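# Add the waiting block to the end of the wall

## Task

Put the block that is waiting onto the wall so that it sits tight against the end of the most recently laid block and lines up flush with it. The tongs are still resting on that last block.

## Robot and tools

SETUP. Four identical i2rt Big YAM arms (arm1, arm2, arm3, arm4) work in one scene frame: metres, origin on the floor, +z up. Each arm has six joints, a right hand with three fingers and a thumb, and a wrist camera. Two fixed room cameras are cam_high and cam_low. Bases (x, y, z): arm1 (-0.357, -0.725, 0.871) and arm2 (0.346, -0.749, 0.944) face roughly +y. arm3 (-0.344, 0.736, 0.852) and arm4 (0.336, 0.722, 0.939) face roughly -y. The hand reaches about 1.06 m from the joint1 axis.

TOOL move. Its keys are arm1..arm4 and cameras. An arm you omit gets nothing new but may still be driving toward old targets. Each arm's object can hold:
- joints: a dict of absolute targets by name. joint1_rad -2.879..2.879 turns about the base, positive counter-clockwise seen from above. joint2_rad 0..3.141 is the shoulder, 0 pointing back and positive raising it forward. joint3_rad 0..3.019 is the elbow, 0 folded. joint4_rad -1.692..1.57 pitches the hand, positive raising the fingers. joint5_rad -1.57..1.57 yaws the hand, positive to the arm's right. joint6_rad -2.094..2.094 rolls the hand, positive clockwise seen from behind. The 16 hand keys (hand_index/middle/ring _mcp, _abd, _pip, _dip and hand_thumb_cmc, _axl, _mcp, _ipl) each run -1..1 between the hinge's two stops. Going toward -1 curls a finger or swings the thumb across the palm. Straight is mcp +0.75, abd 0, pip +0.58, dip +0.70 for fingers, and cmc +0.71, axl +0.68, mcp +0.23, ipl +0.17 for the thumb. hand_current_limit (-1..1) caps every hand motor from 0 to 550 mA, never below 11 mA; it starts at +0.4. hand_speed (-0.96..1) sets the goal rate to (n+1)/2 of 8.5 rad/s; it starts at -0.6.
- target: one list of 7 numbers, [x, y, z, qw, qx, qy, qz]. It is an absolute hand pose in the scene frame, in the same form as the result's hand line. The hand moves in a straight line toward it, starting from its current hand_target. When target is given, joints may only contain hand keys.
- speed: the top speed of that path, 0.002..0.5 m/s, default 0.25. Rotation is capped at twice that number in rad/s. It is only valid together with target.
- min_time_s: 0.1..8 s, the shortest duration for that arm's joint motions.
- cameras: a list drawn from arm1_cam_wrist..arm4_cam_wrist, cam_high, cam_low, or "all". Use [] for none.
All motions in a call start together. Hand paths of one call all finish together, paced by the slowest. A path lasts 0.5..10 s, and no action runs past 15 s. Each control step clips the commanded pose to within 100 mm and 20 degrees of the measured hand, then solves damped IK, favouring position. Expect the hand to lag, overshoot speed near full stretch, and end a centimetre or more off. Paths ignore obstacles and other arms. Unknown keys make a call invalid; out-of-range values get it refused. A refusal, or a stop during a move or wait, cancels the remaining move, wait and finished_scene calls in the same reply.

HAND GEOMETRY. The hand point's axes are: +z along the straight fingers toward the tips, +y out of the palm face, and +x across the palm away from the thumb. The palm face sits at y=-0.062. Knuckles are at z=-0.017 and fingertips reach about z=+0.122. The index finger lies 0.023 m toward the thumb side; middle and ring lie 0.023 and 0.068 m on the other side. The thumb root is near y=-0.075, z=-0.079. A mast on the palm side (x +0.05..+0.10, z -0.16..-0.11, out to y=+0.06) can collide. With joints 1, 5 and 6 at 0 and the hand level and forward, the palm faces up with the thumb on the right. A hand motor is a soft servo: it squeezes only while its goal lies past the object, up to the current limit. If you resend the reported position, the grip loosens. If you leave a key out, its goal stays.

TOOL wait. Takes seconds (0..10) and optional cameras. It commands nothing and returns the state.

TOOL zoom_image. Takes camera (one name) and region [x0, y0, x1, y1] in pixels of the latest 672x504 image of that camera, origin at top-left. The region can be at most 504 wide and 504 high.

TOOL finished_scene. Takes scene (1 or 2) and closes the scene for good. The block must then stay in place with no robot help. Later calls in that reply go to the next scene, whose task the result gives.

RESULTS. A move with no action prints everything: scene number, joint_positions (hand keys on their -1..1 scale plus the two settings), Joint velocities (rad/s, arm joints only; "within noise" means still), joint torques (N m, positive toward larger position; numbers 3 and 4 wrap at ±28), hand, hand_target, hand_state and per-motor current_ma. A positive current pushes toward -1. hand_goal_* lines show the goals. The "move" line gives each moved arm as done or its worst status. Arms under "as last shown" were not commanded; their other lines repeat earlier values. Joint statuses:
- off_target: resting short, maybe still pushing.
- time_out: the joint keeps a nearby target and pushes on; on_its_own lists these joints, and "held at" is a target. Send the current position to relax it.
- not_followed, "joint command not followed" or "pose unreachable": a safety check withheld the arm, possibly because of a collision with itself or another arm.
- limit_stop_at_motor_heat: resend the target.
hand_state words are moving, goal, blocked (pressing) and overload (shut down). The "pictures" line gives the order of the images, which can lag the state slightly. Camera intrinsics and T_world_to_cam are given per camera; room cameras are accurate to about 7.5 mm near the image centre.

AVOID. Never squeeze or press one robot against another, including closing a hand on another robot's fingers; that fails the scene. Hands and wrist cameras can still collide despite the check. Do not drop the block, release it while it moves, slam it, or hit fixed or heavy things. Knocking the tongs or the wall loose is also bad. Arms push on contact rather than stopping. Long pushing, stretched holding or unreachable poses heat motors: MOTOR HOT appears at 85 °C, and at 100 °C an OVER-TEMPERATURE FAULT drops the arm for 30-60 s. Hand commands sent while an arm is stopped are lost. A hand motor at 495 mA or more for 5 s shuts off for 10 s, so grip with a moderate current limit. Loose objects may get small random nudges.

Each tool is called as name([rows], argument=value, ...), one row to a line, values as JSON.

## Session

move()

Scene clock: 0.00 s.
Joint torques (N m): no reading
Heat: arm1: hottest joint1_rad 37 °C; arm2: hottest joint1_rad 38 °C; arm3: hottest joint4_rad 38 °C; arm4: hottest joint2_rad 38 °C.
Joint velocities: within noise
arm1.joint_positions: joint1_rad=-0.140 joint2_rad=+0.642 joint3_rad=+1.354 joint4_rad=-1.269 joint5_rad=+0.066 joint6_rad=+1.174 hand_index_mcp=+0.753 hand_index_abd=+0.000 hand_index_pip=+0.577 hand_index_dip=+0.696 hand_middle_mcp=+0.753 hand_middle_abd=+0.000 hand_middle_pip=+0.577 hand_middle_dip=+0.696 hand_ring_mcp=+0.753 hand_ring_abd=+0.000 hand_ring_pip=+0.577 hand_ring_dip=+0.696 hand_thumb_cmc=+0.714 hand_thumb_axl=+0.677 hand_thumb_mcp=+0.226 hand_thumb_ipl=+0.168 hand_current_limit=+0.400 hand_speed=-0.600
arm1.joint_status: not commanded
arm1.hand_state: goal,goal,goal,goal,goal,goal,goal,goal,goal,goal,goal,goal,goal,goal,goal,goal
arm1.index_mcp_current_ma: 0
arm1.index_abd_current_ma: 0
arm1.index_pip_current_ma: 0
arm1.index_dip_current_ma: 0
arm1.middle_mcp_current_ma: 0
arm1.middle_abd_current_ma: 0
arm1.middle_pip_current_ma: 0
arm1.middle_dip_current_ma: 0
arm1.ring_mcp_current_ma: 0
arm1.ring_abd_current_ma: 0
arm1.ring_pip_current_ma: 0
arm1.ring_dip_current_ma: 0
arm1.thumb_cmc_current_ma: 0
arm1.thumb_axl_current_ma: 0
arm1.thumb_mcp_current_ma: 0
arm1.thumb_ipl_current_ma: 0
arm1.hand_goal_index_mcp: 0.754
arm1.hand_goal_index_abd: 0.000
arm1.hand_goal_index_pip: 0.576
arm1.hand_goal_index_dip: 0.696
arm1.hand_goal_middle_mcp: 0.754
arm1.hand_goal_middle_abd: 0.000
arm1.hand_goal_middle_pip: 0.576
arm1.hand_goal_middle_dip: 0.696
arm1.hand_goal_ring_mcp: 0.754
arm1.hand_goal_ring_abd: 0.000
arm1.hand_goal_ring_pip: 0.576
arm1.hand_goal_ring_dip: 0.696
arm1.hand_goal_thumb_cmc: 0.714
arm1.hand_goal_thumb_axl: 0.678
arm1.hand_goal_thumb_mcp: 0.226
arm1.hand_goal_thumb_ipl: 0.168
arm1.hand: x=-0.2360 y=-0.4807 z=+1.4166 quat_wxyz=(-0.235, +0.523, +0.696, +0.431) (m; scene frame)
arm1.hand_target: x=-0.2361 y=-0.4833 z=+1.4280 quat_wxyz=(-0.241, +0.520, +0.691, +0.441) (m; scene frame)
arm1.hand_status: not commanded
arm2.joint_positions: joint1_rad=-0.131 joint2_rad=+0.614 joint3_rad=+1.462 joint4_rad=-1.384 joint5_rad=-0.077 joint6_rad=+1.060 hand_index_mcp=+0.753 hand_index_abd=+0.000 hand_index_pip=+0.577 hand_index_dip=+0.696 hand_middle_mcp=+0.753 hand_middle_abd=+0.000 hand_middle_pip=+0.577 hand_middle_dip=+0.696 hand_ring_mcp=+0.753 hand_ring_abd=+0.000 hand_ring_pip=+0.577 hand_ring_dip=+0.696 hand_thumb_cmc=+0.714 hand_thumb_axl=+0.677 hand_thumb_mcp=+0.226 hand_thumb_ipl=+0.168 hand_current_limit=+0.400 hand_speed=-0.600
arm2.joint_status: not commanded
arm2.hand_state: goal,goal,goal,goal,goal,goal,goal,goal,goal,goal,goal,goal,goal,goal,goal,goal
arm2.index_mcp_current_ma: 0
arm2.index_abd_current_ma: 0
arm2.index_pip_current_ma: 0
arm2.index_dip_current_ma: 0
arm2.middle_mcp_current_ma: 0
arm2.middle_abd_current_ma: 0
arm2.middle_pip_current_ma: 0
arm2.middle_dip_current_ma: 0
arm2.ring_mcp_current_ma: 0
arm2.ring_abd_current_ma: 0
arm2.ring_pip_current_ma: 0
arm2.ring_dip_current_ma: 0
arm2.thumb_cmc_current_ma: 0
arm2.thumb_axl_current_ma: 0
arm2.thumb_mcp_current_ma: 0
arm2.thumb_ipl_current_ma: 0
arm2.hand_goal_index_mcp: 0.754
arm2.hand_goal_index_abd: 0.000
arm2.hand_goal_index_pip: 0.576
arm2.hand_goal_index_dip: 0.696
arm2.hand_goal_middle_mcp: 0.754
arm2.hand_goal_middle_abd: 0.000
arm2.hand_goal_middle_pip: 0.576
arm2.hand_goal_middle_dip: 0.696
arm2.hand_goal_ring_mcp: 0.754
arm2.hand_goal_ring_abd: 0.000
arm2.hand_goal_ring_pip: 0.576
arm2.hand_goal_ring_dip: 0.696
arm2.hand_goal_thumb_cmc: 0.714
arm2.hand_goal_thumb_axl: 0.678
arm2.hand_goal_thumb_mcp: 0.226
arm2.hand_goal_thumb_ipl: 0.168
arm2.hand: x=+0.4593 y=-0.5333 z=+1.5244 quat_wxyz=(-0.240, +0.490, +0.717, +0.434) (m; scene frame)
arm2.hand_target: x=+0.4587 y=-0.5364 z=+1.5374 quat_wxyz=(-0.245, +0.485, +0.711, +0.446) (m; scene frame)
arm2.hand_status: not commanded
arm3.joint_positions: joint1_rad=+0.296 joint2_rad=+0.560 joint3_rad=+1.336 joint4_rad=-1.386 joint5_rad=+0.016 joint6_rad=+1.066 hand_index_mcp=+0.753 hand_index_abd=+0.000 hand_index_pip=+0.577 hand_index_dip=+0.696 hand_middle_mcp=+0.753 hand_middle_abd=+0.000 hand_middle_pip=+0.577 hand_middle_dip=+0.696 hand_ring_mcp=+0.753 hand_ring_abd=+0.000 hand_ring_pip=+0.577 hand_ring_dip=+0.696 hand_thumb_cmc=+0.714 hand_thumb_axl=+0.677 hand_thumb_mcp=+0.226 hand_thumb_ipl=+0.168 hand_current_limit=+0.400 hand_speed=-0.600
arm3.joint_status: not commanded
arm3.hand_state: goal,goal,goal,goal,goal,goal,goal,goal,goal,goal,goal,goal,goal,goal,goal,goal
arm3.index_mcp_current_ma: 0
arm3.index_abd_current_ma: 0
arm3.index_pip_current_ma: 0
arm3.index_dip_current_ma: 0
arm3.middle_mcp_current_ma: 0
arm3.middle_abd_current_ma: 0
arm3.middle_pip_current_ma: 0
arm3.middle_dip_current_ma: 0
arm3.ring_mcp_current_ma: 0
arm3.ring_abd_current_ma: 0
arm3.ring_pip_current_ma: 0
arm3.ring_dip_current_ma: 0
arm3.thumb_cmc_current_ma: 0
arm3.thumb_axl_current_ma: 0
arm3.thumb_mcp_current_ma: 0
arm3.thumb_ipl_current_ma: 0
arm3.hand_goal_index_mcp: 0.754
arm3.hand_goal_index_abd: 0.000
arm3.hand_goal_index_pip: 0.576
arm3.hand_goal_index_dip: 0.696
arm3.hand_goal_middle_mcp: 0.754
arm3.hand_goal_middle_abd: 0.000
arm3.hand_goal_middle_pip: 0.576
arm3.hand_goal_middle_dip: 0.696
arm3.hand_goal_ring_mcp: 0.754
arm3.hand_goal_ring_abd: 0.000
arm3.hand_goal_ring_pip: 0.576
arm3.hand_goal_ring_dip: 0.696
arm3.hand_goal_thumb_cmc: 0.714
arm3.hand_goal_thumb_axl: 0.678
arm3.hand_goal_thumb_mcp: 0.226
arm3.hand_goal_thumb_ipl: 0.168
arm3.hand: x=-0.3630 y=+0.4983 z=+1.3857 quat_wxyz=(+0.366, +0.820, -0.336, +0.285) (m; scene frame)
arm3.hand_target: x=-0.3636 y=+0.5005 z=+1.3988 quat_wxyz=(+0.376, +0.813, -0.333, +0.294) (m; scene frame)
arm3.hand_status: not commanded
arm4.joint_positions: joint1_rad=-0.266 joint2_rad=+0.559 joint3_rad=+1.401 joint4_rad=-1.192 joint5_rad=+0.021 joint6_rad=+1.171 hand_index_mcp=+0.753 hand_index_abd=+0.000 hand_index_pip=+0.577 hand_index_dip=+0.696 hand_middle_mcp=+0.753 hand_middle_abd=+0.000 hand_middle_pip=+0.577 hand_middle_dip=+0.696 hand_ring_mcp=+0.753 hand_ring_abd=+0.000 hand_ring_pip=+0.577 hand_ring_dip=+0.696 hand_thumb_cmc=+0.714 hand_thumb_axl=+0.677 hand_thumb_mcp=+0.226 hand_thumb_ipl=+0.168 hand_current_limit=+0.400 hand_speed=-0.600
arm4.joint_status: not commanded
arm4.hand_state: goal,goal,goal,goal,goal,goal,goal,goal,goal,goal,goal,goal,goal,goal,goal,goal
arm4.index_mcp_current_ma: 0
arm4.index_abd_current_ma: 0
arm4.index_pip_current_ma: 0
arm4.index_dip_current_ma: 0
arm4.middle_mcp_current_ma: 0
arm4.middle_abd_current_ma: 0
arm4.middle_pip_current_ma: 0
arm4.middle_dip_current_ma: 0
arm4.ring_mcp_current_ma: 0
arm4.ring_abd_current_ma: 0
arm4.ring_pip_current_ma: 0
arm4.ring_dip_current_ma: 0
arm4.thumb_cmc_current_ma: 0
arm4.thumb_axl_current_ma: 0
arm4.thumb_mcp_current_ma: 0
arm4.thumb_ipl_current_ma: 0
arm4.hand_goal_index_mcp: 0.754
arm4.hand_goal_index_abd: 0.000
arm4.hand_goal_index_pip: 0.576
arm4.hand_goal_index_dip: 0.696
arm4.hand_goal_middle_mcp: 0.754
arm4.hand_goal_middle_abd: 0.000
arm4.hand_goal_middle_pip: 0.576
arm4.hand_goal_middle_dip: 0.696
arm4.hand_goal_ring_mcp: 0.754
arm4.hand_goal_ring_abd: 0.000
arm4.hand_goal_ring_pip: 0.576
arm4.hand_goal_ring_dip: 0.696
arm4.hand_goal_thumb_cmc: 0.714
arm4.hand_goal_thumb_axl: 0.678
arm4.hand_goal_thumb_mcp: 0.226
arm4.hand_goal_thumb_ipl: 0.168
arm4.hand: x=+0.2096 y=+0.5141 z=+1.5403 quat_wxyz=(+0.512, +0.634, -0.521, +0.253) (m; scene frame)
arm4.hand_target: x=+0.2105 y=+0.5178 z=+1.5489 quat_wxyz=(+0.519, +0.630, -0.518, +0.257) (m; scene frame)
arm4.hand_status: not commanded
pictures: arm1_cam_wrist, arm2_cam_wrist, arm3_cam_wrist, arm4_cam_wrist, cam_high, cam_low

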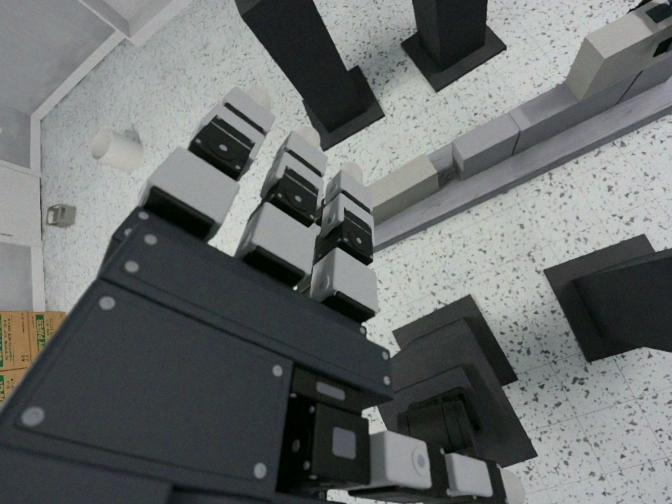

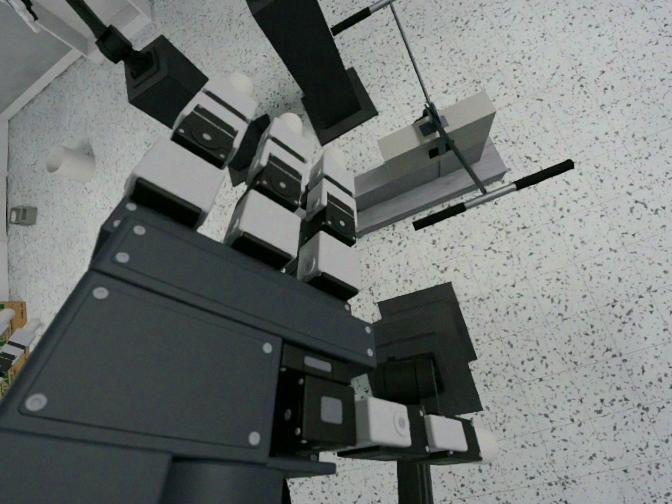

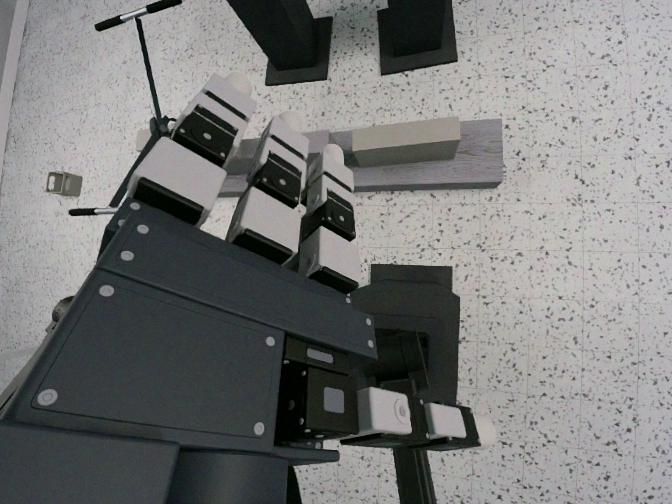

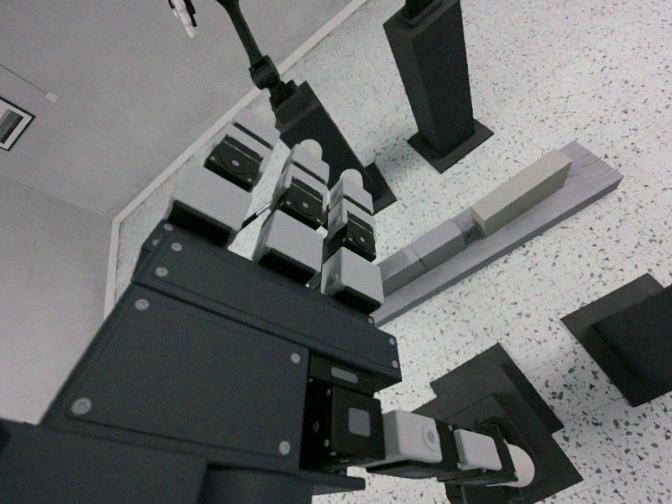

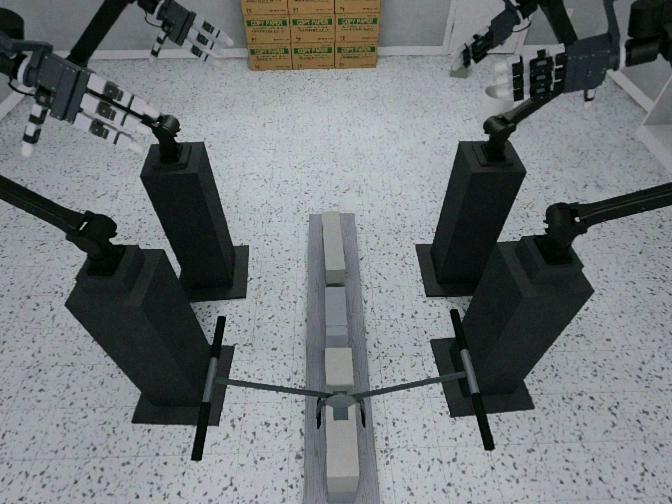

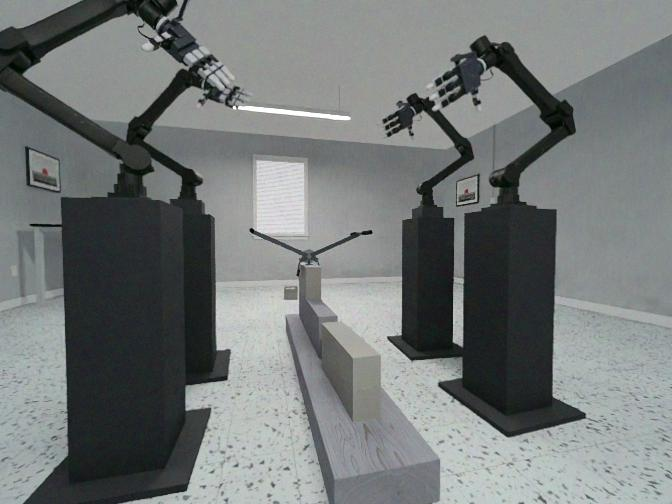

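zoom_image(camera="cam_high", region=[180, 200, 500, 504])

zoom_image(camera="cam_low", region=[230, 210, 480, 504])

zoom_image(camera="arm2_cam_wrist", region=[320, 0, 600, 260])

zoom_image(camera="arm1_cam_wrist", region=[350, 0, 672, 260])

zoom_image(camera="arm3_cam_wrist", region=[50, 0, 530, 260])

zoom_image(camera="cam_high", region=[290, 360, 390, 460])

Scaled by 1.575 from the camera's 672x504 image, which has a finer 960x720 frame.

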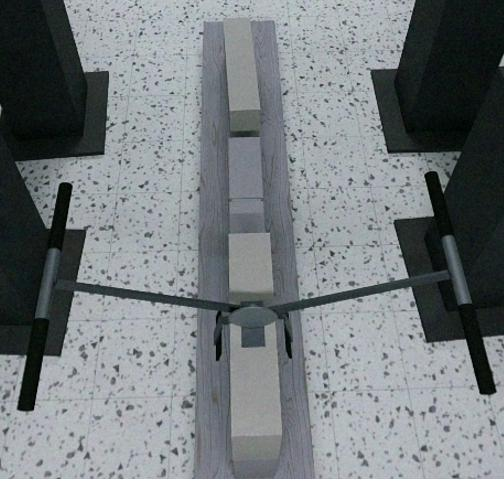

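Scaled by 1.714 from the camera's 672x504 image, which has a finer 960x720 frame.

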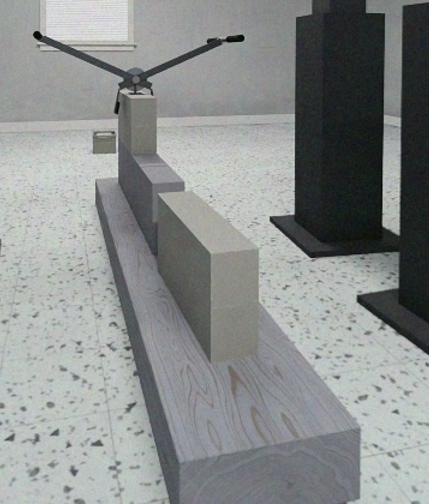

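Scaled by 1.800 from the camera's 672x504 image, which has a finer 960x720 frame.

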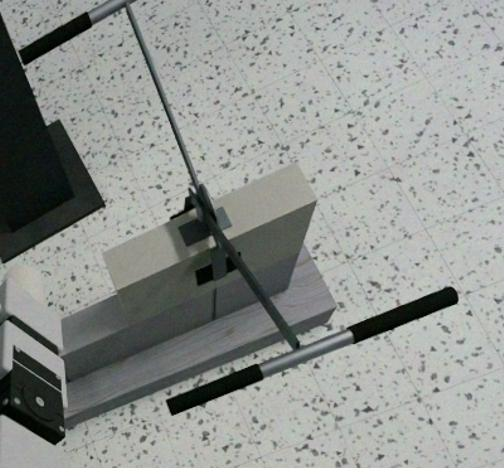

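Scaled by 1.565 from the camera's 672x504 image, which has a finer 960x720 frame.

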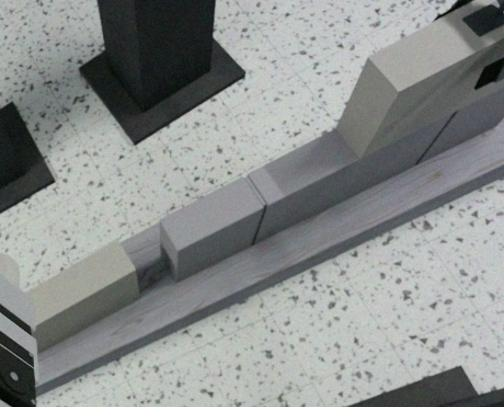

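Scaled by 1.050 from the camera's 672x504 image, which has a finer 960x720 frame.

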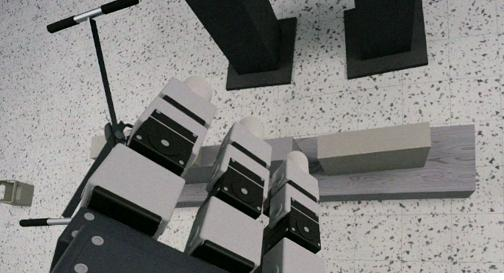

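Scaled by 5.040 from the camera's 672x504 image, which has a finer 960x720 frame.

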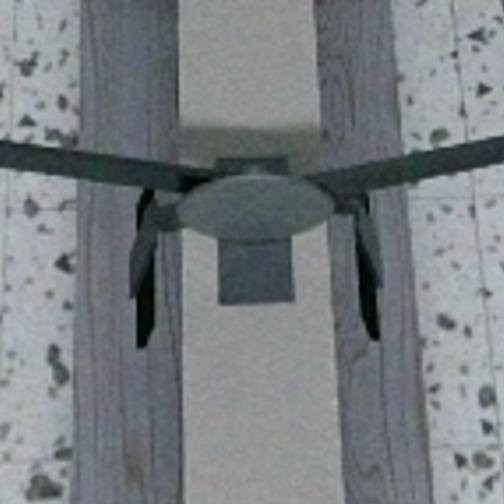

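zoom_image(camera="cam_high", region=[160, 300, 340, 480])

zoom_image(camera="cam_high", region=[330, 290, 510, 470])

zoom_image(camera="cam_low", region=[240, 210, 400, 330])

zoom_image(camera="cam_high", region=[290, 200, 390, 350])

Scaled by 2.800 from the camera's 672x504 image, which has a finer 960x720 frame.

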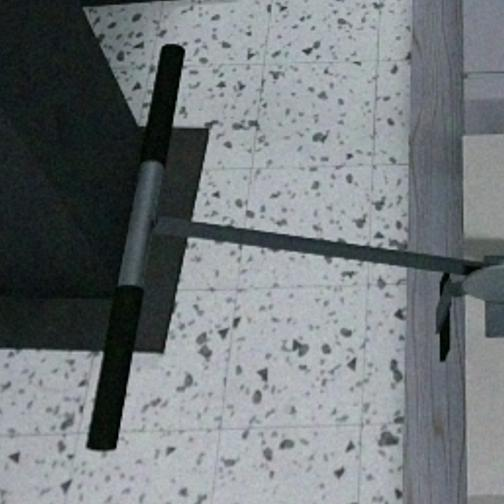

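Scaled by 2.800 from the camera's 672x504 image, which has a finer 960x720 frame.

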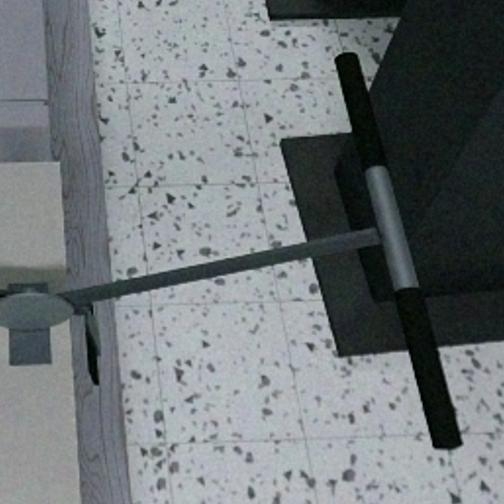

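Scaled by 3.150 from the camera's 672x504 image, which has a finer 960x720 frame.

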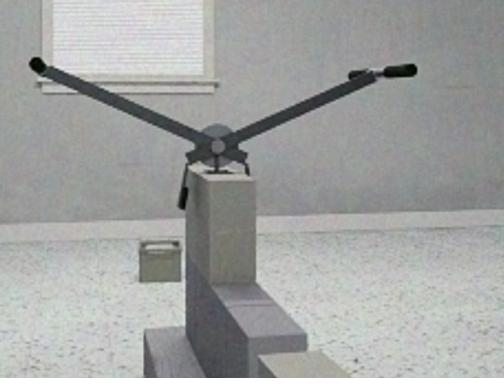

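Scaled by 3.360 from the camera's 672x504 image, which has a finer 960x720 frame.

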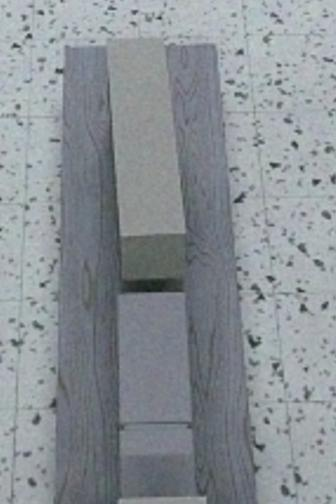

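move(arm2={"target": [0.60, -0.46, 1.10, 0, 0, 0.9848, 0.1736], "joints": {"hand_thumb_cmc": -0.571, "hand_speed": -0.3}}, arm4={"target": [0.74, 0.43, 1.10, 0.1736, 0.9848, 0, 0], "joints": {"hand_thumb_cmc": -0.571, "hand_speed": -0.3}}, cameras=["all"])

Scene clock: 191.37 s.
Joint torques (N m): arm1=[0.09 1.9 10.8 3.23 0.03 -0.01] | arm2=[2.2 -7.53 7.82 0.62 -0.28 -0.26] | arm3=[1.03 4.13 8.99 1.61 0.16 -0.2] | arm4=[0.62 -12.1 12.21 1.26 0.43 -0.15]
Heat: arm1: hottest joint3_rad 42 °C; arm2: hottest joint3_rad 40 °C; arm3: hottest joint3_rad 36 °C; arm4: hottest joint3_rad 38 °C.
move: arm2 done; arm4 off_target
Joint velocities: within noise
arm1, arm3: as last shown
arm1.joint_positions: joint1_rad=-0.140 joint2_rad=+0.642 joint3_rad=+1.354 joint4_rad=-1.269 joint5_rad=+0.066 joint6_rad=+1.174 hand_index_mcp=+0.754 hand_index_abd=+0.000 hand_index_pip=+0.577 hand_index_dip=+0.696 hand_middle_mcp=+0.754 hand_middle_abd=+0.000 hand_middle_pip=+0.577 hand_middle_dip=+0.696 hand_ring_mcp=+0.754 hand_ring_abd=+0.000 hand_ring_pip=+0.577 hand_ring_dip=+0.696 hand_thumb_cmc=+0.714 hand_thumb_axl=+0.677 hand_thumb_mcp=+0.226 hand_thumb_ipl=+0.168 hand_current_limit=+0.400 hand_speed=-0.600
arm1.index_mcp_current_ma: 1
arm1.index_abd_current_ma: 1
arm1.index_pip_current_ma: 2
arm1.middle_mcp_current_ma: 1
arm1.middle_pip_current_ma: 2
arm1.ring_mcp_current_ma: 1
arm1.ring_abd_current_ma: 1
arm1.ring_pip_current_ma: 2
arm1.thumb_cmc_current_ma: 1
arm1.thumb_axl_current_ma: -2
arm1.thumb_mcp_current_ma: -1
arm1.thumb_ipl_current_ma: -1
arm2.joint_positions: joint1_rad=-0.934 joint2_rad=+1.082 joint3_rad=+0.718 joint4_rad=-1.031 joint5_rad=-0.292 joint6_rad=-0.952 hand_index_mcp=+0.756 hand_index_abd=+0.001 hand_index_pip=+0.577 hand_index_dip=+0.696 hand_middle_mcp=+0.756 hand_middle_abd=+0.001 hand_middle_pip=+0.577 hand_middle_dip=+0.696 hand_ring_mcp=+0.756 hand_ring_abd=+0.001 hand_ring_pip=+0.577 hand_ring_dip=+0.696 hand_thumb_cmc=-0.567 hand_thumb_axl=+0.677 hand_thumb_mcp=+0.224 hand_thumb_ipl=+0.168 hand_current_limit=+0.400 hand_speed=-0.300
arm2.joint_status: all done
arm2.hand_state: goal,goal,goal,goal,goal,goal,goal,goal,goal,goal,goal,goal,goal,goal,goal,goal
arm2.index_mcp_current_ma: 4
arm2.index_abd_current_ma: 2
arm2.index_pip_current_ma: 1
arm2.index_dip_current_ma: 0
arm2.middle_mcp_current_ma: 3
arm2.middle_abd_current_ma: 1
arm2.middle_pip_current_ma: 1
arm2.middle_dip_current_ma: 0
arm2.ring_mcp_current_ma: 3
arm2.ring_abd_current_ma: 2
arm2.ring_pip_current_ma: 1
arm2.ring_dip_current_ma: 0
arm2.thumb_cmc_current_ma: 6
arm2.thumb_axl_current_ma: -1
arm2.thumb_mcp_current_ma: -4
arm2.thumb_ipl_current_ma: 0
arm2.hand_goal_index_mcp: 0.754
arm2.hand_goal_index_abd: 0.000
arm2.hand_goal_index_pip: 0.576
arm2.hand_goal_index_dip: 0.696
arm2.hand_goal_middle_mcp: 0.754
arm2.hand_goal_middle_abd: 0.000
arm2.hand_goal_middle_pip: 0.576
arm2.hand_goal_middle_dip: 0.696
arm2.hand_goal_ring_mcp: 0.754
arm2.hand_goal_ring_abd: 0.000
arm2.hand_goal_ring_pip: 0.576
arm2.hand_goal_ring_dip: 0.696
arm2.hand_goal_thumb_cmc: -0.570
arm2.hand_goal_thumb_axl: 0.678
arm2.hand_goal_thumb_mcp: 0.226
arm2.hand_goal_thumb_ipl: 0.168
arm2.hand: x=+0.5951 y=-0.4613 z=+1.0961 quat_wxyz=(-0.011, +0.005, +0.986, +0.169) (m; scene frame)
arm2.hand_target: x=+0.5999 y=-0.4600 z=+1.1001 quat_wxyz=(+0.000, +0.000, +0.985, +0.173) (m; scene frame)
arm2.hand_status: done (0.006 m and 1.5 deg from the pose sent, 0.453 m and 77.3 deg at the start)
arm3.joint_positions: joint1_rad=+0.296 joint2_rad=+0.560 joint3_rad=+1.336 joint4_rad=-1.386 joint5_rad=+0.016 joint6_rad=+1.066 hand_index_mcp=+0.755 hand_index_abd=+0.000 hand_index_pip=+0.577 hand_index_dip=+0.696 hand_middle_mcp=+0.755 hand_middle_abd=+0.000 hand_middle_pip=+0.577 hand_middle_dip=+0.696 hand_ring_mcp=+0.755 hand_ring_abd=+0.000 hand_ring_pip=+0.577 hand_ring_dip=+0.696 hand_thumb_cmc=+0.715 hand_thumb_axl=+0.677 hand_thumb_mcp=+0.226 hand_thumb_ipl=+0.168 hand_current_limit=+0.400 hand_speed=-0.600
arm4.joint_positions: joint1_rad=+1.156 joint2_rad=+1.541 joint3_rad=+1.145 joint4_rad=-1.081 joint5_rad=+0.337 joint6_rad=+1.223 hand_index_mcp=+0.759 hand_index_abd=+0.001 hand_index_pip=+0.577 hand_index_dip=+0.696 hand_middle_mcp=+0.759 hand_middle_abd=+0.001 hand_middle_pip=+0.577 hand_middle_dip=+0.696 hand_ring_mcp=+0.759 hand_ring_abd=+0.001 hand_ring_pip=+0.577 hand_ring_dip=+0.696 hand_thumb_cmc=-0.569 hand_thumb_axl=+0.677 hand_thumb_mcp=+0.224 hand_thumb_ipl=+0.168 hand_current_limit=+0.400 hand_speed=-0.300
arm4.joint_status: all done
arm4.hand_state: goal,goal,goal,goal,goal,goal,goal,goal,goal,goal,goal,goal,goal,goal,goal,goal
arm4.index_mcp_current_ma: 2
arm4.index_abd_current_ma: 0
arm4.index_pip_current_ma: 0
arm4.index_dip_current_ma: 0
arm4.middle_mcp_current_ma: 2
arm4.middle_abd_current_ma: 0
arm4.middle_pip_current_ma: 0
arm4.middle_dip_current_ma: 0
arm4.ring_mcp_current_ma: 2
arm4.ring_abd_current_ma: 0
arm4.ring_pip_current_ma: 0
arm4.ring_dip_current_ma: 0
arm4.thumb_cmc_current_ma: 0
arm4.thumb_axl_current_ma: 0
arm4.thumb_mcp_current_ma: -1
arm4.thumb_ipl_current_ma: 0
arm4.hand_goal_index_mcp: 0.754
arm4.hand_goal_index_abd: 0.000
arm4.hand_goal_index_pip: 0.576
arm4.hand_goal_index_dip: 0.696
arm4.hand_goal_middle_mcp: 0.754
arm4.hand_goal_middle_abd: 0.000
arm4.hand_goal_middle_pip: 0.576
arm4.hand_goal_middle_dip: 0.696
arm4.hand_goal_ring_mcp: 0.754
arm4.hand_goal_ring_abd: 0.000
arm4.hand_goal_ring_pip: 0.576
arm4.hand_goal_ring_dip: 0.696
arm4.hand_goal_thumb_cmc: -0.570
arm4.hand_goal_thumb_axl: 0.678
arm4.hand_goal_thumb_mcp: 0.226
arm4.hand_goal_thumb_ipl: 0.168
arm4.hand: x=+0.7199 y=+0.4322 z=+1.0884 quat_wxyz=(+0.169, +0.985, -0.008, -0.021) (m; scene frame)
arm4.hand_target: x=+0.7392 y=+0.4304 z=+1.1003 quat_wxyz=(+0.174, +0.985, +0.000, +0.000) (m; scene frame)
arm4.hand_status: off_target (0.023 m and 2.6 deg from the pose sent, 0.694 m and 89.0 deg at the start)
pictures: arm1_cam_wrist, arm2_cam_wrist, arm3_cam_wrist, arm4_cam_wrist, cam_high, cam_low
camera_calibration:
arm2_cam_wrist: T_world_to_cam=[[0.768458, 0.600769, 0.22034, -0.3928], [0.433601, -0.742101, 0.511152, -1.20565], [0.470599, -0.29726, -0.830767, 0.621862], [0, 0, 0, 1]] pos_world=[0.531974, -0.473878, 1.21944]
arm4_cam_wrist: T_world_to_cam=[[-0.807747, -0.549948, 0.21237, 0.626804], [-0.406281, 0.780325, 0.475424, -0.604042], [-0.427176, 0.29774, -0.853739, 1.24137], [0, 0, 0, 1]] pos_world=[0.791172, 0.446453, 1.21387]

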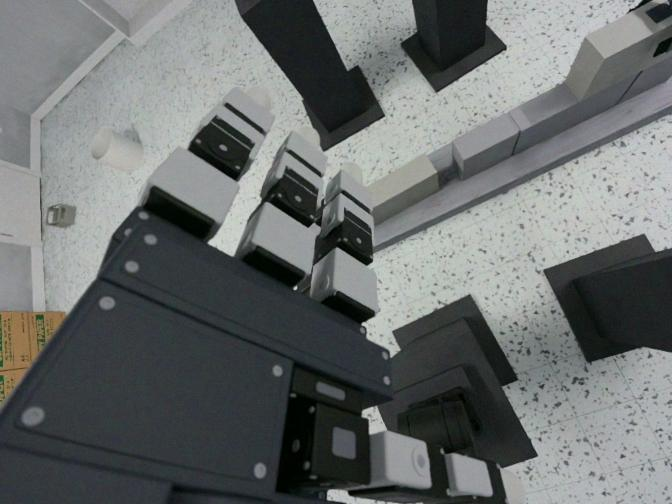

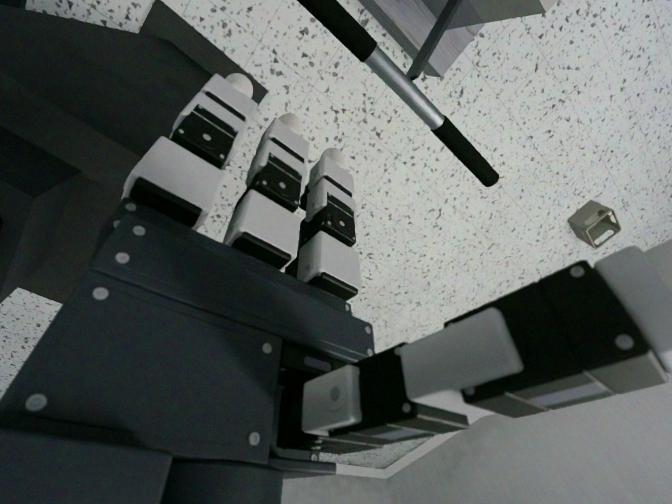

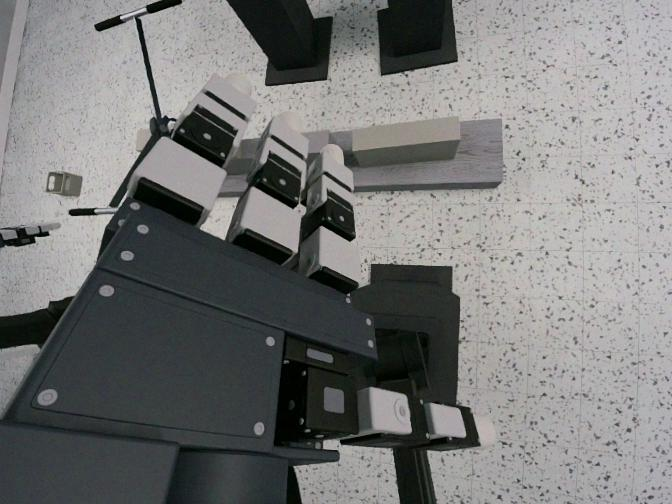

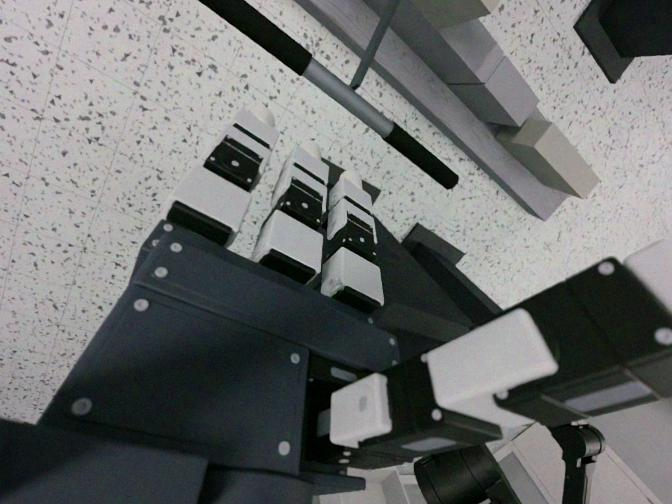

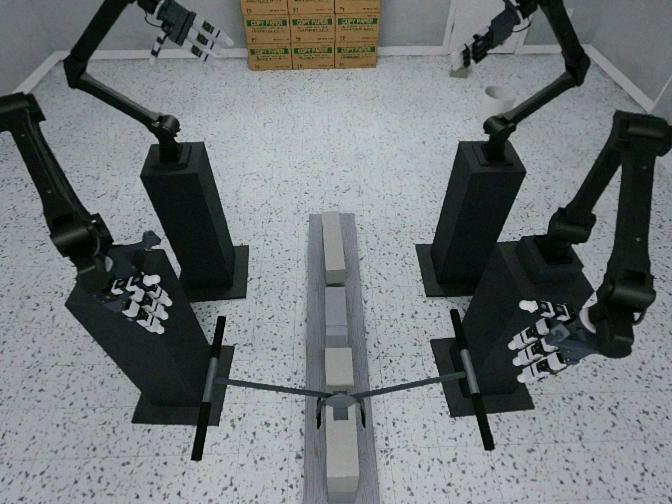

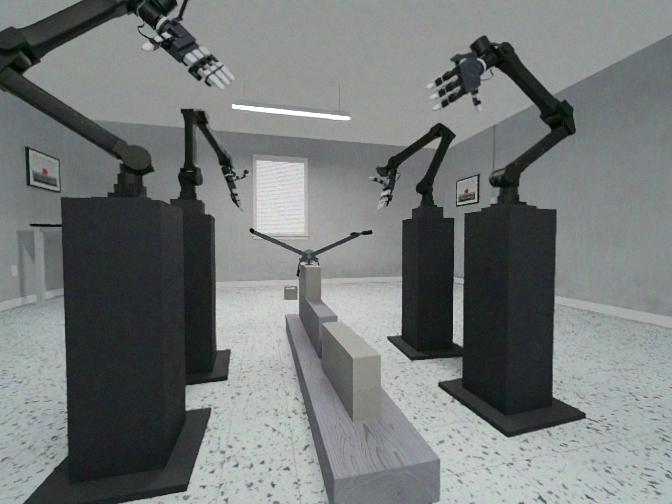

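move(arm2={"target": [0.618, -0.45, 0.775, 0, 0, 0.9848, 0.1736], "speed": 0.2}, arm4={"target": [0.757, 0.42, 0.78, 0.1736, 0.9848, 0, 0], "speed": 0.2}, cameras=["arm2_cam_wrist", "arm4_cam_wrist", "cam_high", "cam_low"])

Scene clock: 224.07 s.
Joint torques (N m): arm1=[0.09 1.79 10.82 3.26 0.04 -0.01] | arm2=[1.73 -14.04 0.79 0.72 -0.32 -0.28] | arm3=[0.97 4.07 9.01 1.66 0.16 -0.2] | arm4=[0.26 -16.21 6 1.39 0.46 -0.13]
Heat: arm1: hottest joint3_rad 42 °C; arm2: hottest joint3_rad 39 °C; arm3: hottest joint3_rad 36 °C; arm4: hottest joint3_rad 37 °C.
move: arm2 off_target; arm4 off_target
Joint velocities: within noise
arm1, arm3: as last shown
arm2.joint_positions: joint1_rad=-0.934 joint2_rad=+2.122 joint3_rad=+0.555 joint4_rad=+0.163 joint5_rad=-0.292 joint6_rad=-0.959 hand_index_mcp=+0.756 hand_index_abd=+0.001 hand_index_pip=+0.577 hand_index_dip=+0.696 hand_middle_mcp=+0.756 hand_middle_abd=+0.001 hand_middle_pip=+0.577 hand_middle_dip=+0.696 hand_ring_mcp=+0.756 hand_ring_abd=+0.001 hand_ring_pip=+0.577 hand_ring_dip=+0.696 hand_thumb_cmc=-0.567 hand_thumb_axl=+0.677 hand_thumb_mcp=+0.224 hand_thumb_ipl=+0.168 hand_current_limit=+0.400 hand_speed=-0.300
arm2.joint_status: not commanded
arm2.hand_state: goal,goal,goal,goal,goal,goal,goal,goal,goal,goal,goal,goal,goal,goal,goal,goal
arm2.index_mcp_current_ma: 4
arm2.index_abd_current_ma: 2
arm2.index_pip_current_ma: 1
arm2.index_dip_current_ma: 0
arm2.middle_mcp_current_ma: 3
arm2.middle_abd_current_ma: 1
arm2.middle_pip_current_ma: 1
arm2.middle_dip_current_ma: 0
arm2.ring_mcp_current_ma: 3
arm2.ring_abd_current_ma: 2
arm2.ring_pip_current_ma: 1
arm2.ring_dip_current_ma: 0
arm2.thumb_cmc_current_ma: 5
arm2.thumb_axl_current_ma: -1
arm2.thumb_mcp_current_ma: -5
arm2.thumb_ipl_current_ma: 0
arm2.hand_goal_index_mcp: 0.754
arm2.hand_goal_index_abd: 0.000
arm2.hand_goal_index_pip: 0.576
arm2.hand_goal_index_dip: 0.696
arm2.hand_goal_middle_mcp: 0.754
arm2.hand_goal_middle_abd: 0.000
arm2.hand_goal_middle_pip: 0.576
arm2.hand_goal_middle_dip: 0.696
arm2.hand_goal_ring_mcp: 0.754
arm2.hand_goal_ring_abd: 0.000
arm2.hand_goal_ring_pip: 0.576
arm2.hand_goal_ring_dip: 0.696
arm2.hand_goal_thumb_cmc: -0.570
arm2.hand_goal_thumb_axl: 0.678
arm2.hand_goal_thumb_mcp: 0.226
arm2.hand_goal_thumb_ipl: 0.168
arm2.hand: x=+0.6086 y=-0.4519 z=+0.7704 quat_wxyz=(-0.013, +0.002, +0.986, +0.166) (m; scene frame)
arm2.hand_target: x=+0.6179 y=-0.4501 z=+0.7750 quat_wxyz=(+0.000, +0.000, +0.985, +0.173) (m; scene frame)
arm2.hand_status: off_target (0.011 m and 1.8 deg from the pose sent, 0.322 m and 1.5 deg at the start)
arm4.joint_positions: joint1_rad=+1.156 joint2_rad=+2.183 joint3_rad=+1.049 joint4_rad=-0.324 joint5_rad=+0.335 joint6_rad=+1.212 hand_index_mcp=+0.759 hand_index_abd=+0.001 hand_index_pip=+0.577 hand_index_dip=+0.696 hand_middle_mcp=+0.759 hand_middle_abd=+0.001 hand_middle_pip=+0.577 hand_middle_dip=+0.696 hand_ring_mcp=+0.759 hand_ring_abd=+0.001 hand_ring_pip=+0.577 hand_ring_dip=+0.696 hand_thumb_cmc=-0.569 hand_thumb_axl=+0.677 hand_thumb_mcp=+0.224 hand_thumb_ipl=+0.168 hand_current_limit=+0.400 hand_speed=-0.300
arm4.joint_status: not commanded
arm4.hand_state: goal,goal,goal,goal,goal,goal,goal,goal,goal,goal,goal,goal,goal,goal,goal,goal
arm4.index_mcp_current_ma: 2
arm4.index_abd_current_ma: 0
arm4.index_pip_current_ma: 0
arm4.index_dip_current_ma: 0
arm4.middle_mcp_current_ma: 2
arm4.middle_abd_current_ma: 0
arm4.middle_pip_current_ma: 0
arm4.middle_dip_current_ma: 0
arm4.ring_mcp_current_ma: 2
arm4.ring_abd_current_ma: 0
arm4.ring_pip_current_ma: 0
arm4.ring_dip_current_ma: 0
arm4.thumb_cmc_current_ma: 0
arm4.thumb_axl_current_ma: 0
arm4.thumb_mcp_current_ma: -1
arm4.thumb_ipl_current_ma: 0
arm4.hand_goal_index_mcp: 0.754
arm4.hand_goal_index_abd: 0.000
arm4.hand_goal_index_pip: 0.576
arm4.hand_goal_index_dip: 0.696
arm4.hand_goal_middle_mcp: 0.754
arm4.hand_goal_middle_abd: 0.000
arm4.hand_goal_middle_pip: 0.576
arm4.hand_goal_middle_dip: 0.696
arm4.hand_goal_ring_mcp: 0.754
arm4.hand_goal_ring_abd: 0.000
arm4.hand_goal_ring_pip: 0.576
arm4.hand_goal_ring_dip: 0.696
arm4.hand_goal_thumb_cmc: -0.570
arm4.hand_goal_thumb_axl: 0.678
arm4.hand_goal_thumb_mcp: 0.226
arm4.hand_goal_thumb_ipl: 0.168
arm4.hand: x=+0.7445 y=+0.4246 z=+0.7795 quat_wxyz=(+0.171, +0.985, -0.004, -0.012) (m; scene frame)
arm4.hand_target: x=+0.7568 y=+0.4201 z=+0.7804 quat_wxyz=(+0.174, +0.985, +0.000, +0.000) (m; scene frame)
arm4.hand_status: off_target (0.013 m and 1.5 deg from the pose sent, 0.311 m and 2.6 deg at the start)
pictures: arm2_cam_wrist, arm4_cam_wrist, cam_high, cam_low
camera_calibration:
arm2_cam_wrist: T_world_to_cam=[[0.765537, 0.60664, 0.214339, -0.328032], [0.440669, -0.73711, 0.512328, -1.04103], [0.46879, -0.297754, -0.831612, 0.349188], [0, 0, 0, 1]] pos_world=[0.546174, -0.464383, 0.894046]
arm4_cam_wrist: T_world_to_cam=[[-0.804946, -0.557618, 0.20279, 0.71669], [-0.421325, 0.777807, 0.46637, -0.421947], [-0.417788, 0.289962, -0.861032, 0.992352], [0, 0, 0, 1]] pos_world=[0.813712, 0.440088, 0.905893]

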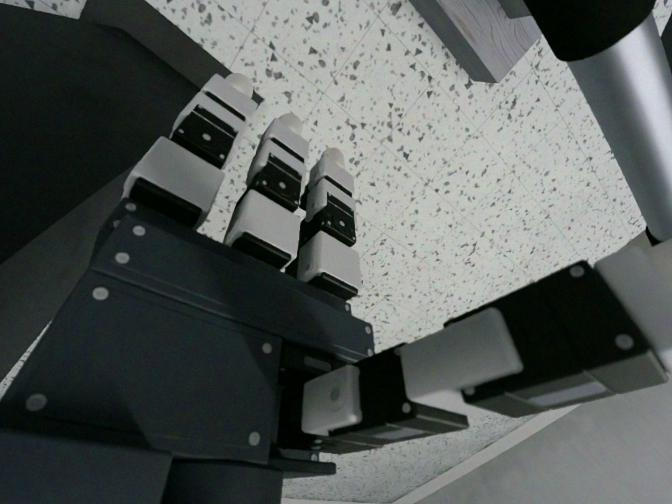

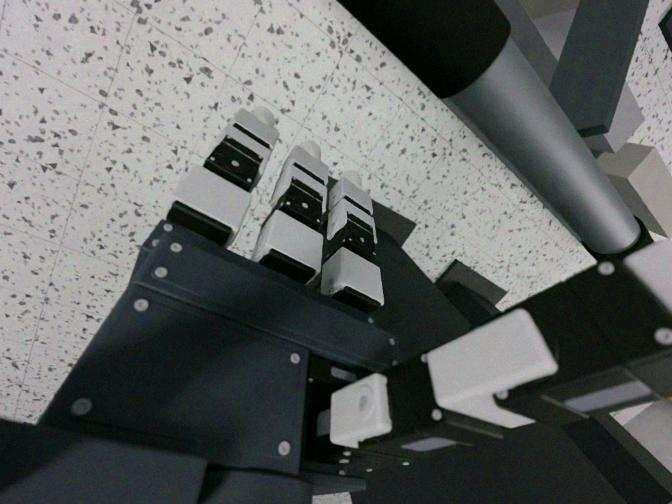

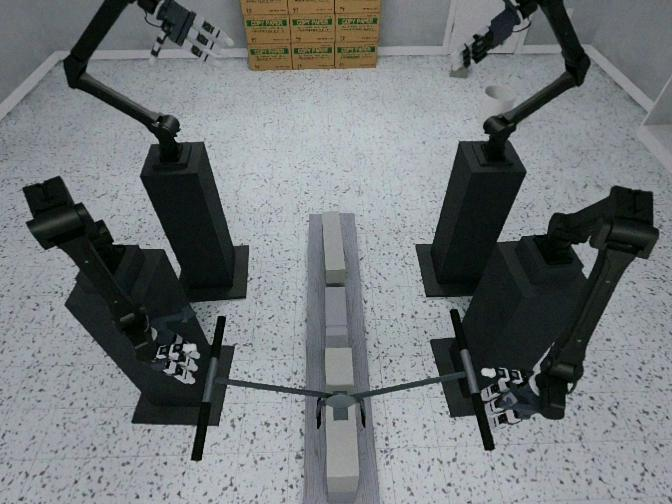

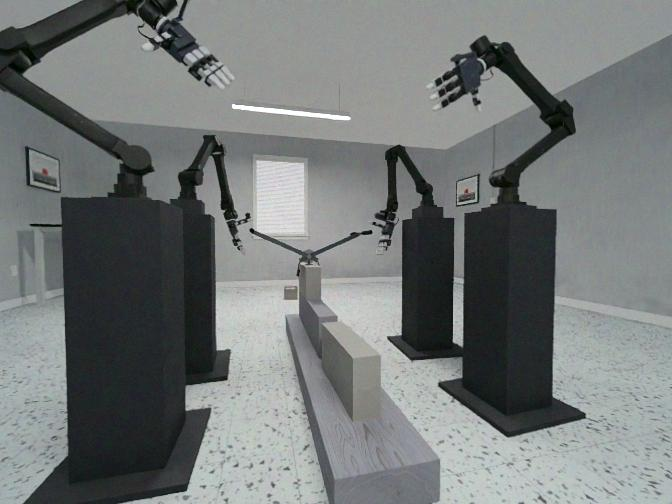

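move(arm2={"target": [0.647, -0.365, 0.770, 0, 0, 0.9848, 0.1736], "speed": 0.15}, arm4={"target": [0.763, 0.365, 0.774, 0.1736, 0.9848, 0, 0], "speed": 0.15}, cameras=["arm2_cam_wrist", "arm4_cam_wrist", "cam_high"])

zoom_image(camera="cam_high", region=[140, 290, 300, 450])

zoom_image(camera="cam_high", region=[400, 290, 560, 450])

Scene clock: 240.77 s.
Joint torques (N m): arm1=[0.09 1.85 10.78 3.25 0.03 -0.01] | arm2=[2.96 -14.92 2.41 -0.02 -0.2 0] | arm3=[0.91 4.31 8.98 1.63 0.17 -0.21] | arm4=[-0.15 -15.79 6.79 1.36 0.4 -0.11]
Heat: arm1: hottest joint3_rad 42 °C; arm2: hottest joint3_rad 37 °C; arm3: hottest joint3_rad 36 °C; arm4: hottest joint2_rad 36 °C.
move: arm2 done; arm4 off_target
Joint velocities: within noise
arm1, arm3: as last shown
arm2.joint_positions: joint1_rad=-0.801 joint2_rad=+2.144 joint3_rad=+0.751 joint4_rad=+0.075 joint5_rad=-0.262 joint6_rad=-0.829 hand_index_mcp=+0.756 hand_index_abd=+0.001 hand_index_pip=+0.577 hand_index_dip=+0.696 hand_middle_mcp=+0.756 hand_middle_abd=+0.001 hand_middle_pip=+0.577 hand_middle_dip=+0.696 hand_ring_mcp=+0.756 hand_ring_abd=+0.001 hand_ring_pip=+0.577 hand_ring_dip=+0.696 hand_thumb_cmc=-0.568 hand_thumb_axl=+0.677 hand_thumb_mcp=+0.224 hand_thumb_ipl=+0.168 hand_current_limit=+0.400 hand_speed=-0.300
arm2.joint_status: not commanded
arm2.hand_state: goal,goal,goal,goal,goal,goal,goal,goal,goal,goal,goal,goal,goal,goal,goal,goal
arm2.index_mcp_current_ma: 4
arm2.index_abd_current_ma: 2
arm2.index_pip_current_ma: 1
arm2.index_dip_current_ma: 0
arm2.middle_mcp_current_ma: 3
arm2.middle_abd_current_ma: 1
arm2.middle_pip_current_ma: 1
arm2.middle_dip_current_ma: 0
arm2.ring_mcp_current_ma: 3
arm2.ring_abd_current_ma: 2
arm2.ring_pip_current_ma: 1
arm2.ring_dip_current_ma: 0
arm2.thumb_cmc_current_ma: 3
arm2.thumb_axl_current_ma: -1
arm2.thumb_mcp_current_ma: -5
arm2.thumb_ipl_current_ma: 0
arm2.hand_goal_index_mcp: 0.754
arm2.hand_goal_index_abd: 0.000
arm2.hand_goal_index_pip: 0.576
arm2.hand_goal_index_dip: 0.696
arm2.hand_goal_middle_mcp: 0.754
arm2.hand_goal_middle_abd: 0.000
arm2.hand_goal_middle_pip: 0.576
arm2.hand_goal_middle_dip: 0.696
arm2.hand_goal_ring_mcp: 0.754
arm2.hand_goal_ring_abd: 0.000
arm2.hand_goal_ring_pip: 0.576
arm2.hand_goal_ring_dip: 0.696
arm2.hand_goal_thumb_cmc: -0.570
arm2.hand_goal_thumb_axl: 0.678
arm2.hand_goal_thumb_mcp: 0.226
arm2.hand_goal_thumb_ipl: 0.168
arm2.hand: x=+0.6497 y=-0.3656 z=+0.7767 quat_wxyz=(+0.007, -0.004, +0.984, +0.180) (m; scene frame)
arm2.hand_target: x=+0.6471 y=-0.3651 z=+0.7702 quat_wxyz=(+0.000, +0.000, +0.985, +0.174) (m; scene frame)
arm2.hand_status: done (0.007 m and 1.2 deg from the pose sent, 0.095 m and 1.7 deg at the start)
arm4.joint_positions: joint1_rad=+1.059 joint2_rad=+2.209 joint3_rad=+1.128 joint4_rad=-0.324 joint5_rad=+0.320 joint6_rad=+1.109 hand_index_mcp=+0.759 hand_index_abd=+0.001 hand_index_pip=+0.577 hand_index_dip=+0.696 hand_middle_mcp=+0.759 hand_middle_abd=+0.001 hand_middle_pip=+0.577 hand_middle_dip=+0.696 hand_ring_mcp=+0.759 hand_ring_abd=+0.001 hand_ring_pip=+0.577 hand_ring_dip=+0.696 hand_thumb_cmc=-0.569 hand_thumb_axl=+0.677 hand_thumb_mcp=+0.224 hand_thumb_ipl=+0.168 hand_current_limit=+0.400 hand_speed=-0.300
arm4.joint_status: not commanded
arm4.hand_state: goal,goal,goal,goal,goal,goal,goal,goal,goal,goal,goal,goal,goal,goal,goal,goal
arm4.index_mcp_current_ma: 2
arm4.index_abd_current_ma: 0
arm4.index_pip_current_ma: 0
arm4.index_dip_current_ma: 0
arm4.middle_mcp_current_ma: 2
arm4.middle_abd_current_ma: 0
arm4.middle_pip_current_ma: 0
arm4.middle_dip_current_ma: 0
arm4.ring_mcp_current_ma: 2
arm4.ring_abd_current_ma: 0
arm4.ring_pip_current_ma: 0
arm4.ring_dip_current_ma: 0
arm4.thumb_cmc_current_ma: 0
arm4.thumb_axl_current_ma: 0
arm4.thumb_mcp_current_ma: -1
arm4.thumb_ipl_current_ma: 0
arm4.hand_goal_index_mcp: 0.754
arm4.hand_goal_index_abd: 0.000
arm4.hand_goal_index_pip: 0.576
arm4.hand_goal_index_dip: 0.696
arm4.hand_goal_middle_mcp: 0.754
arm4.hand_goal_middle_abd: 0.000
arm4.hand_goal_middle_pip: 0.576
arm4.hand_goal_middle_dip: 0.696
arm4.hand_goal_ring_mcp: 0.754
arm4.hand_goal_ring_abd: 0.000
arm4.hand_goal_ring_pip: 0.576
arm4.hand_goal_ring_dip: 0.696
arm4.hand_goal_thumb_cmc: -0.570
arm4.hand_goal_thumb_axl: 0.678
arm4.hand_goal_thumb_mcp: 0.226
arm4.hand_goal_thumb_ipl: 0.168
arm4.hand: x=+0.7561 y=+0.3697 z=+0.7817 quat_wxyz=(+0.175, +0.985, -0.004, -0.003) (m; scene frame)
arm4.hand_target: x=+0.7626 y=+0.3651 z=+0.7742 quat_wxyz=(+0.174, +0.985, +0.000, +0.000) (m; scene frame)
arm4.hand_status: off_target (0.011 m and 0.6 deg from the pose sent, 0.063 m and 1.5 deg at the start)
pictures: arm2_cam_wrist, arm4_cam_wrist, cam_high
camera_calibration:
arm2_cam_wrist: T_world_to_cam=[[0.752579, 0.603678, 0.263055, -0.44367], [0.422662, -0.749157, 0.51002, -0.989603], [0.504957, -0.272647, -0.818951, 0.336746], [0, 0, 0, 1]] pos_world=[0.582122, -0.381721, 0.897206]
arm4_cam_wrist: T_world_to_cam=[[-0.807457, -0.557952, 0.19158, 0.705759], [-0.431533, 0.780072, 0.453065, -0.358149], [-0.402235, 0.283157, -0.870649, 1.01335], [0, 0, 0, 1]] pos_world=[0.822921, 0.386225, 0.909327]

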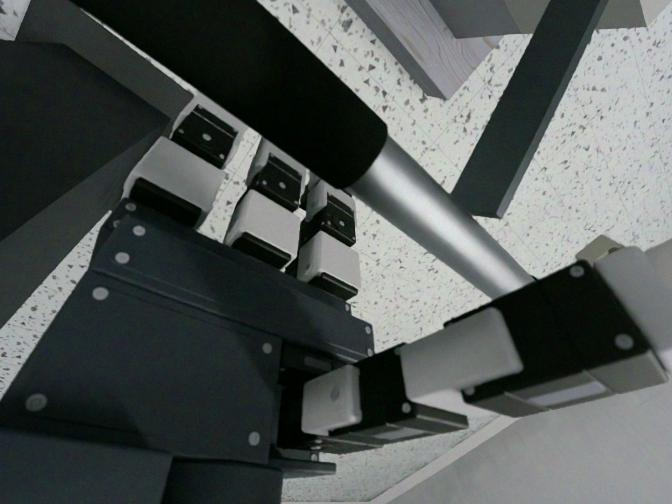

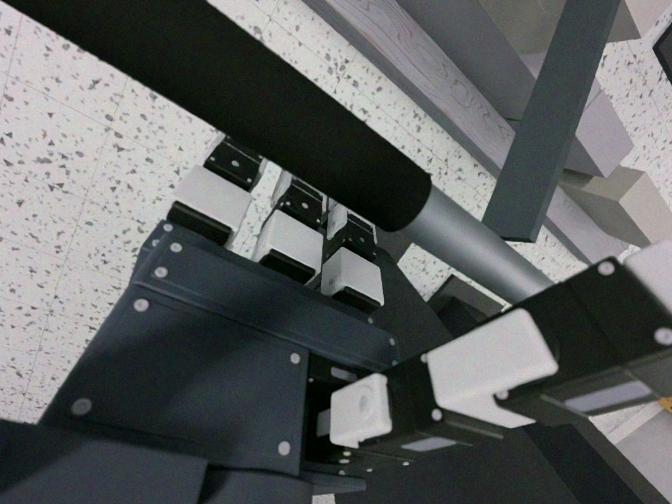

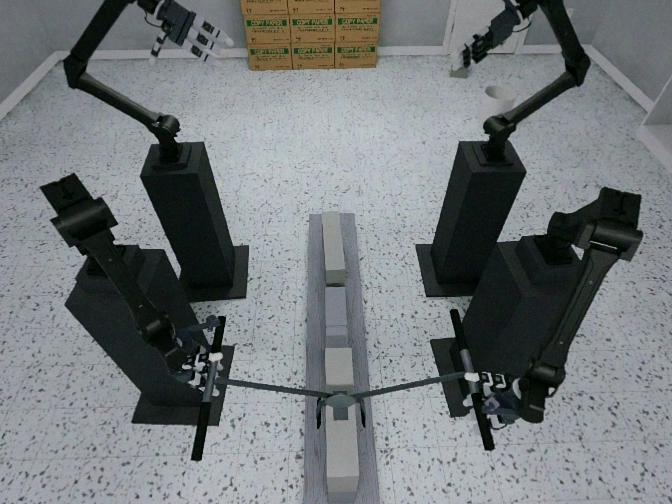

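Scaled by 3.150 from the camera's 672x504 image, which has a finer 960x720 frame.

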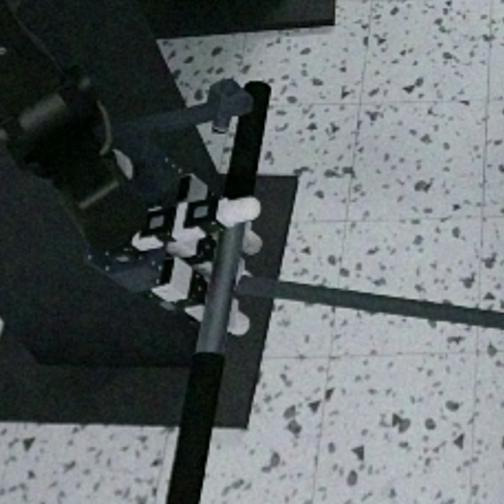

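Scaled by 3.150 from the camera's 672x504 image, which has a finer 960x720 frame.

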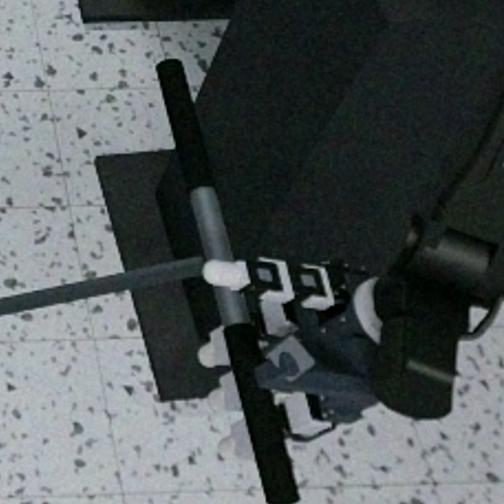

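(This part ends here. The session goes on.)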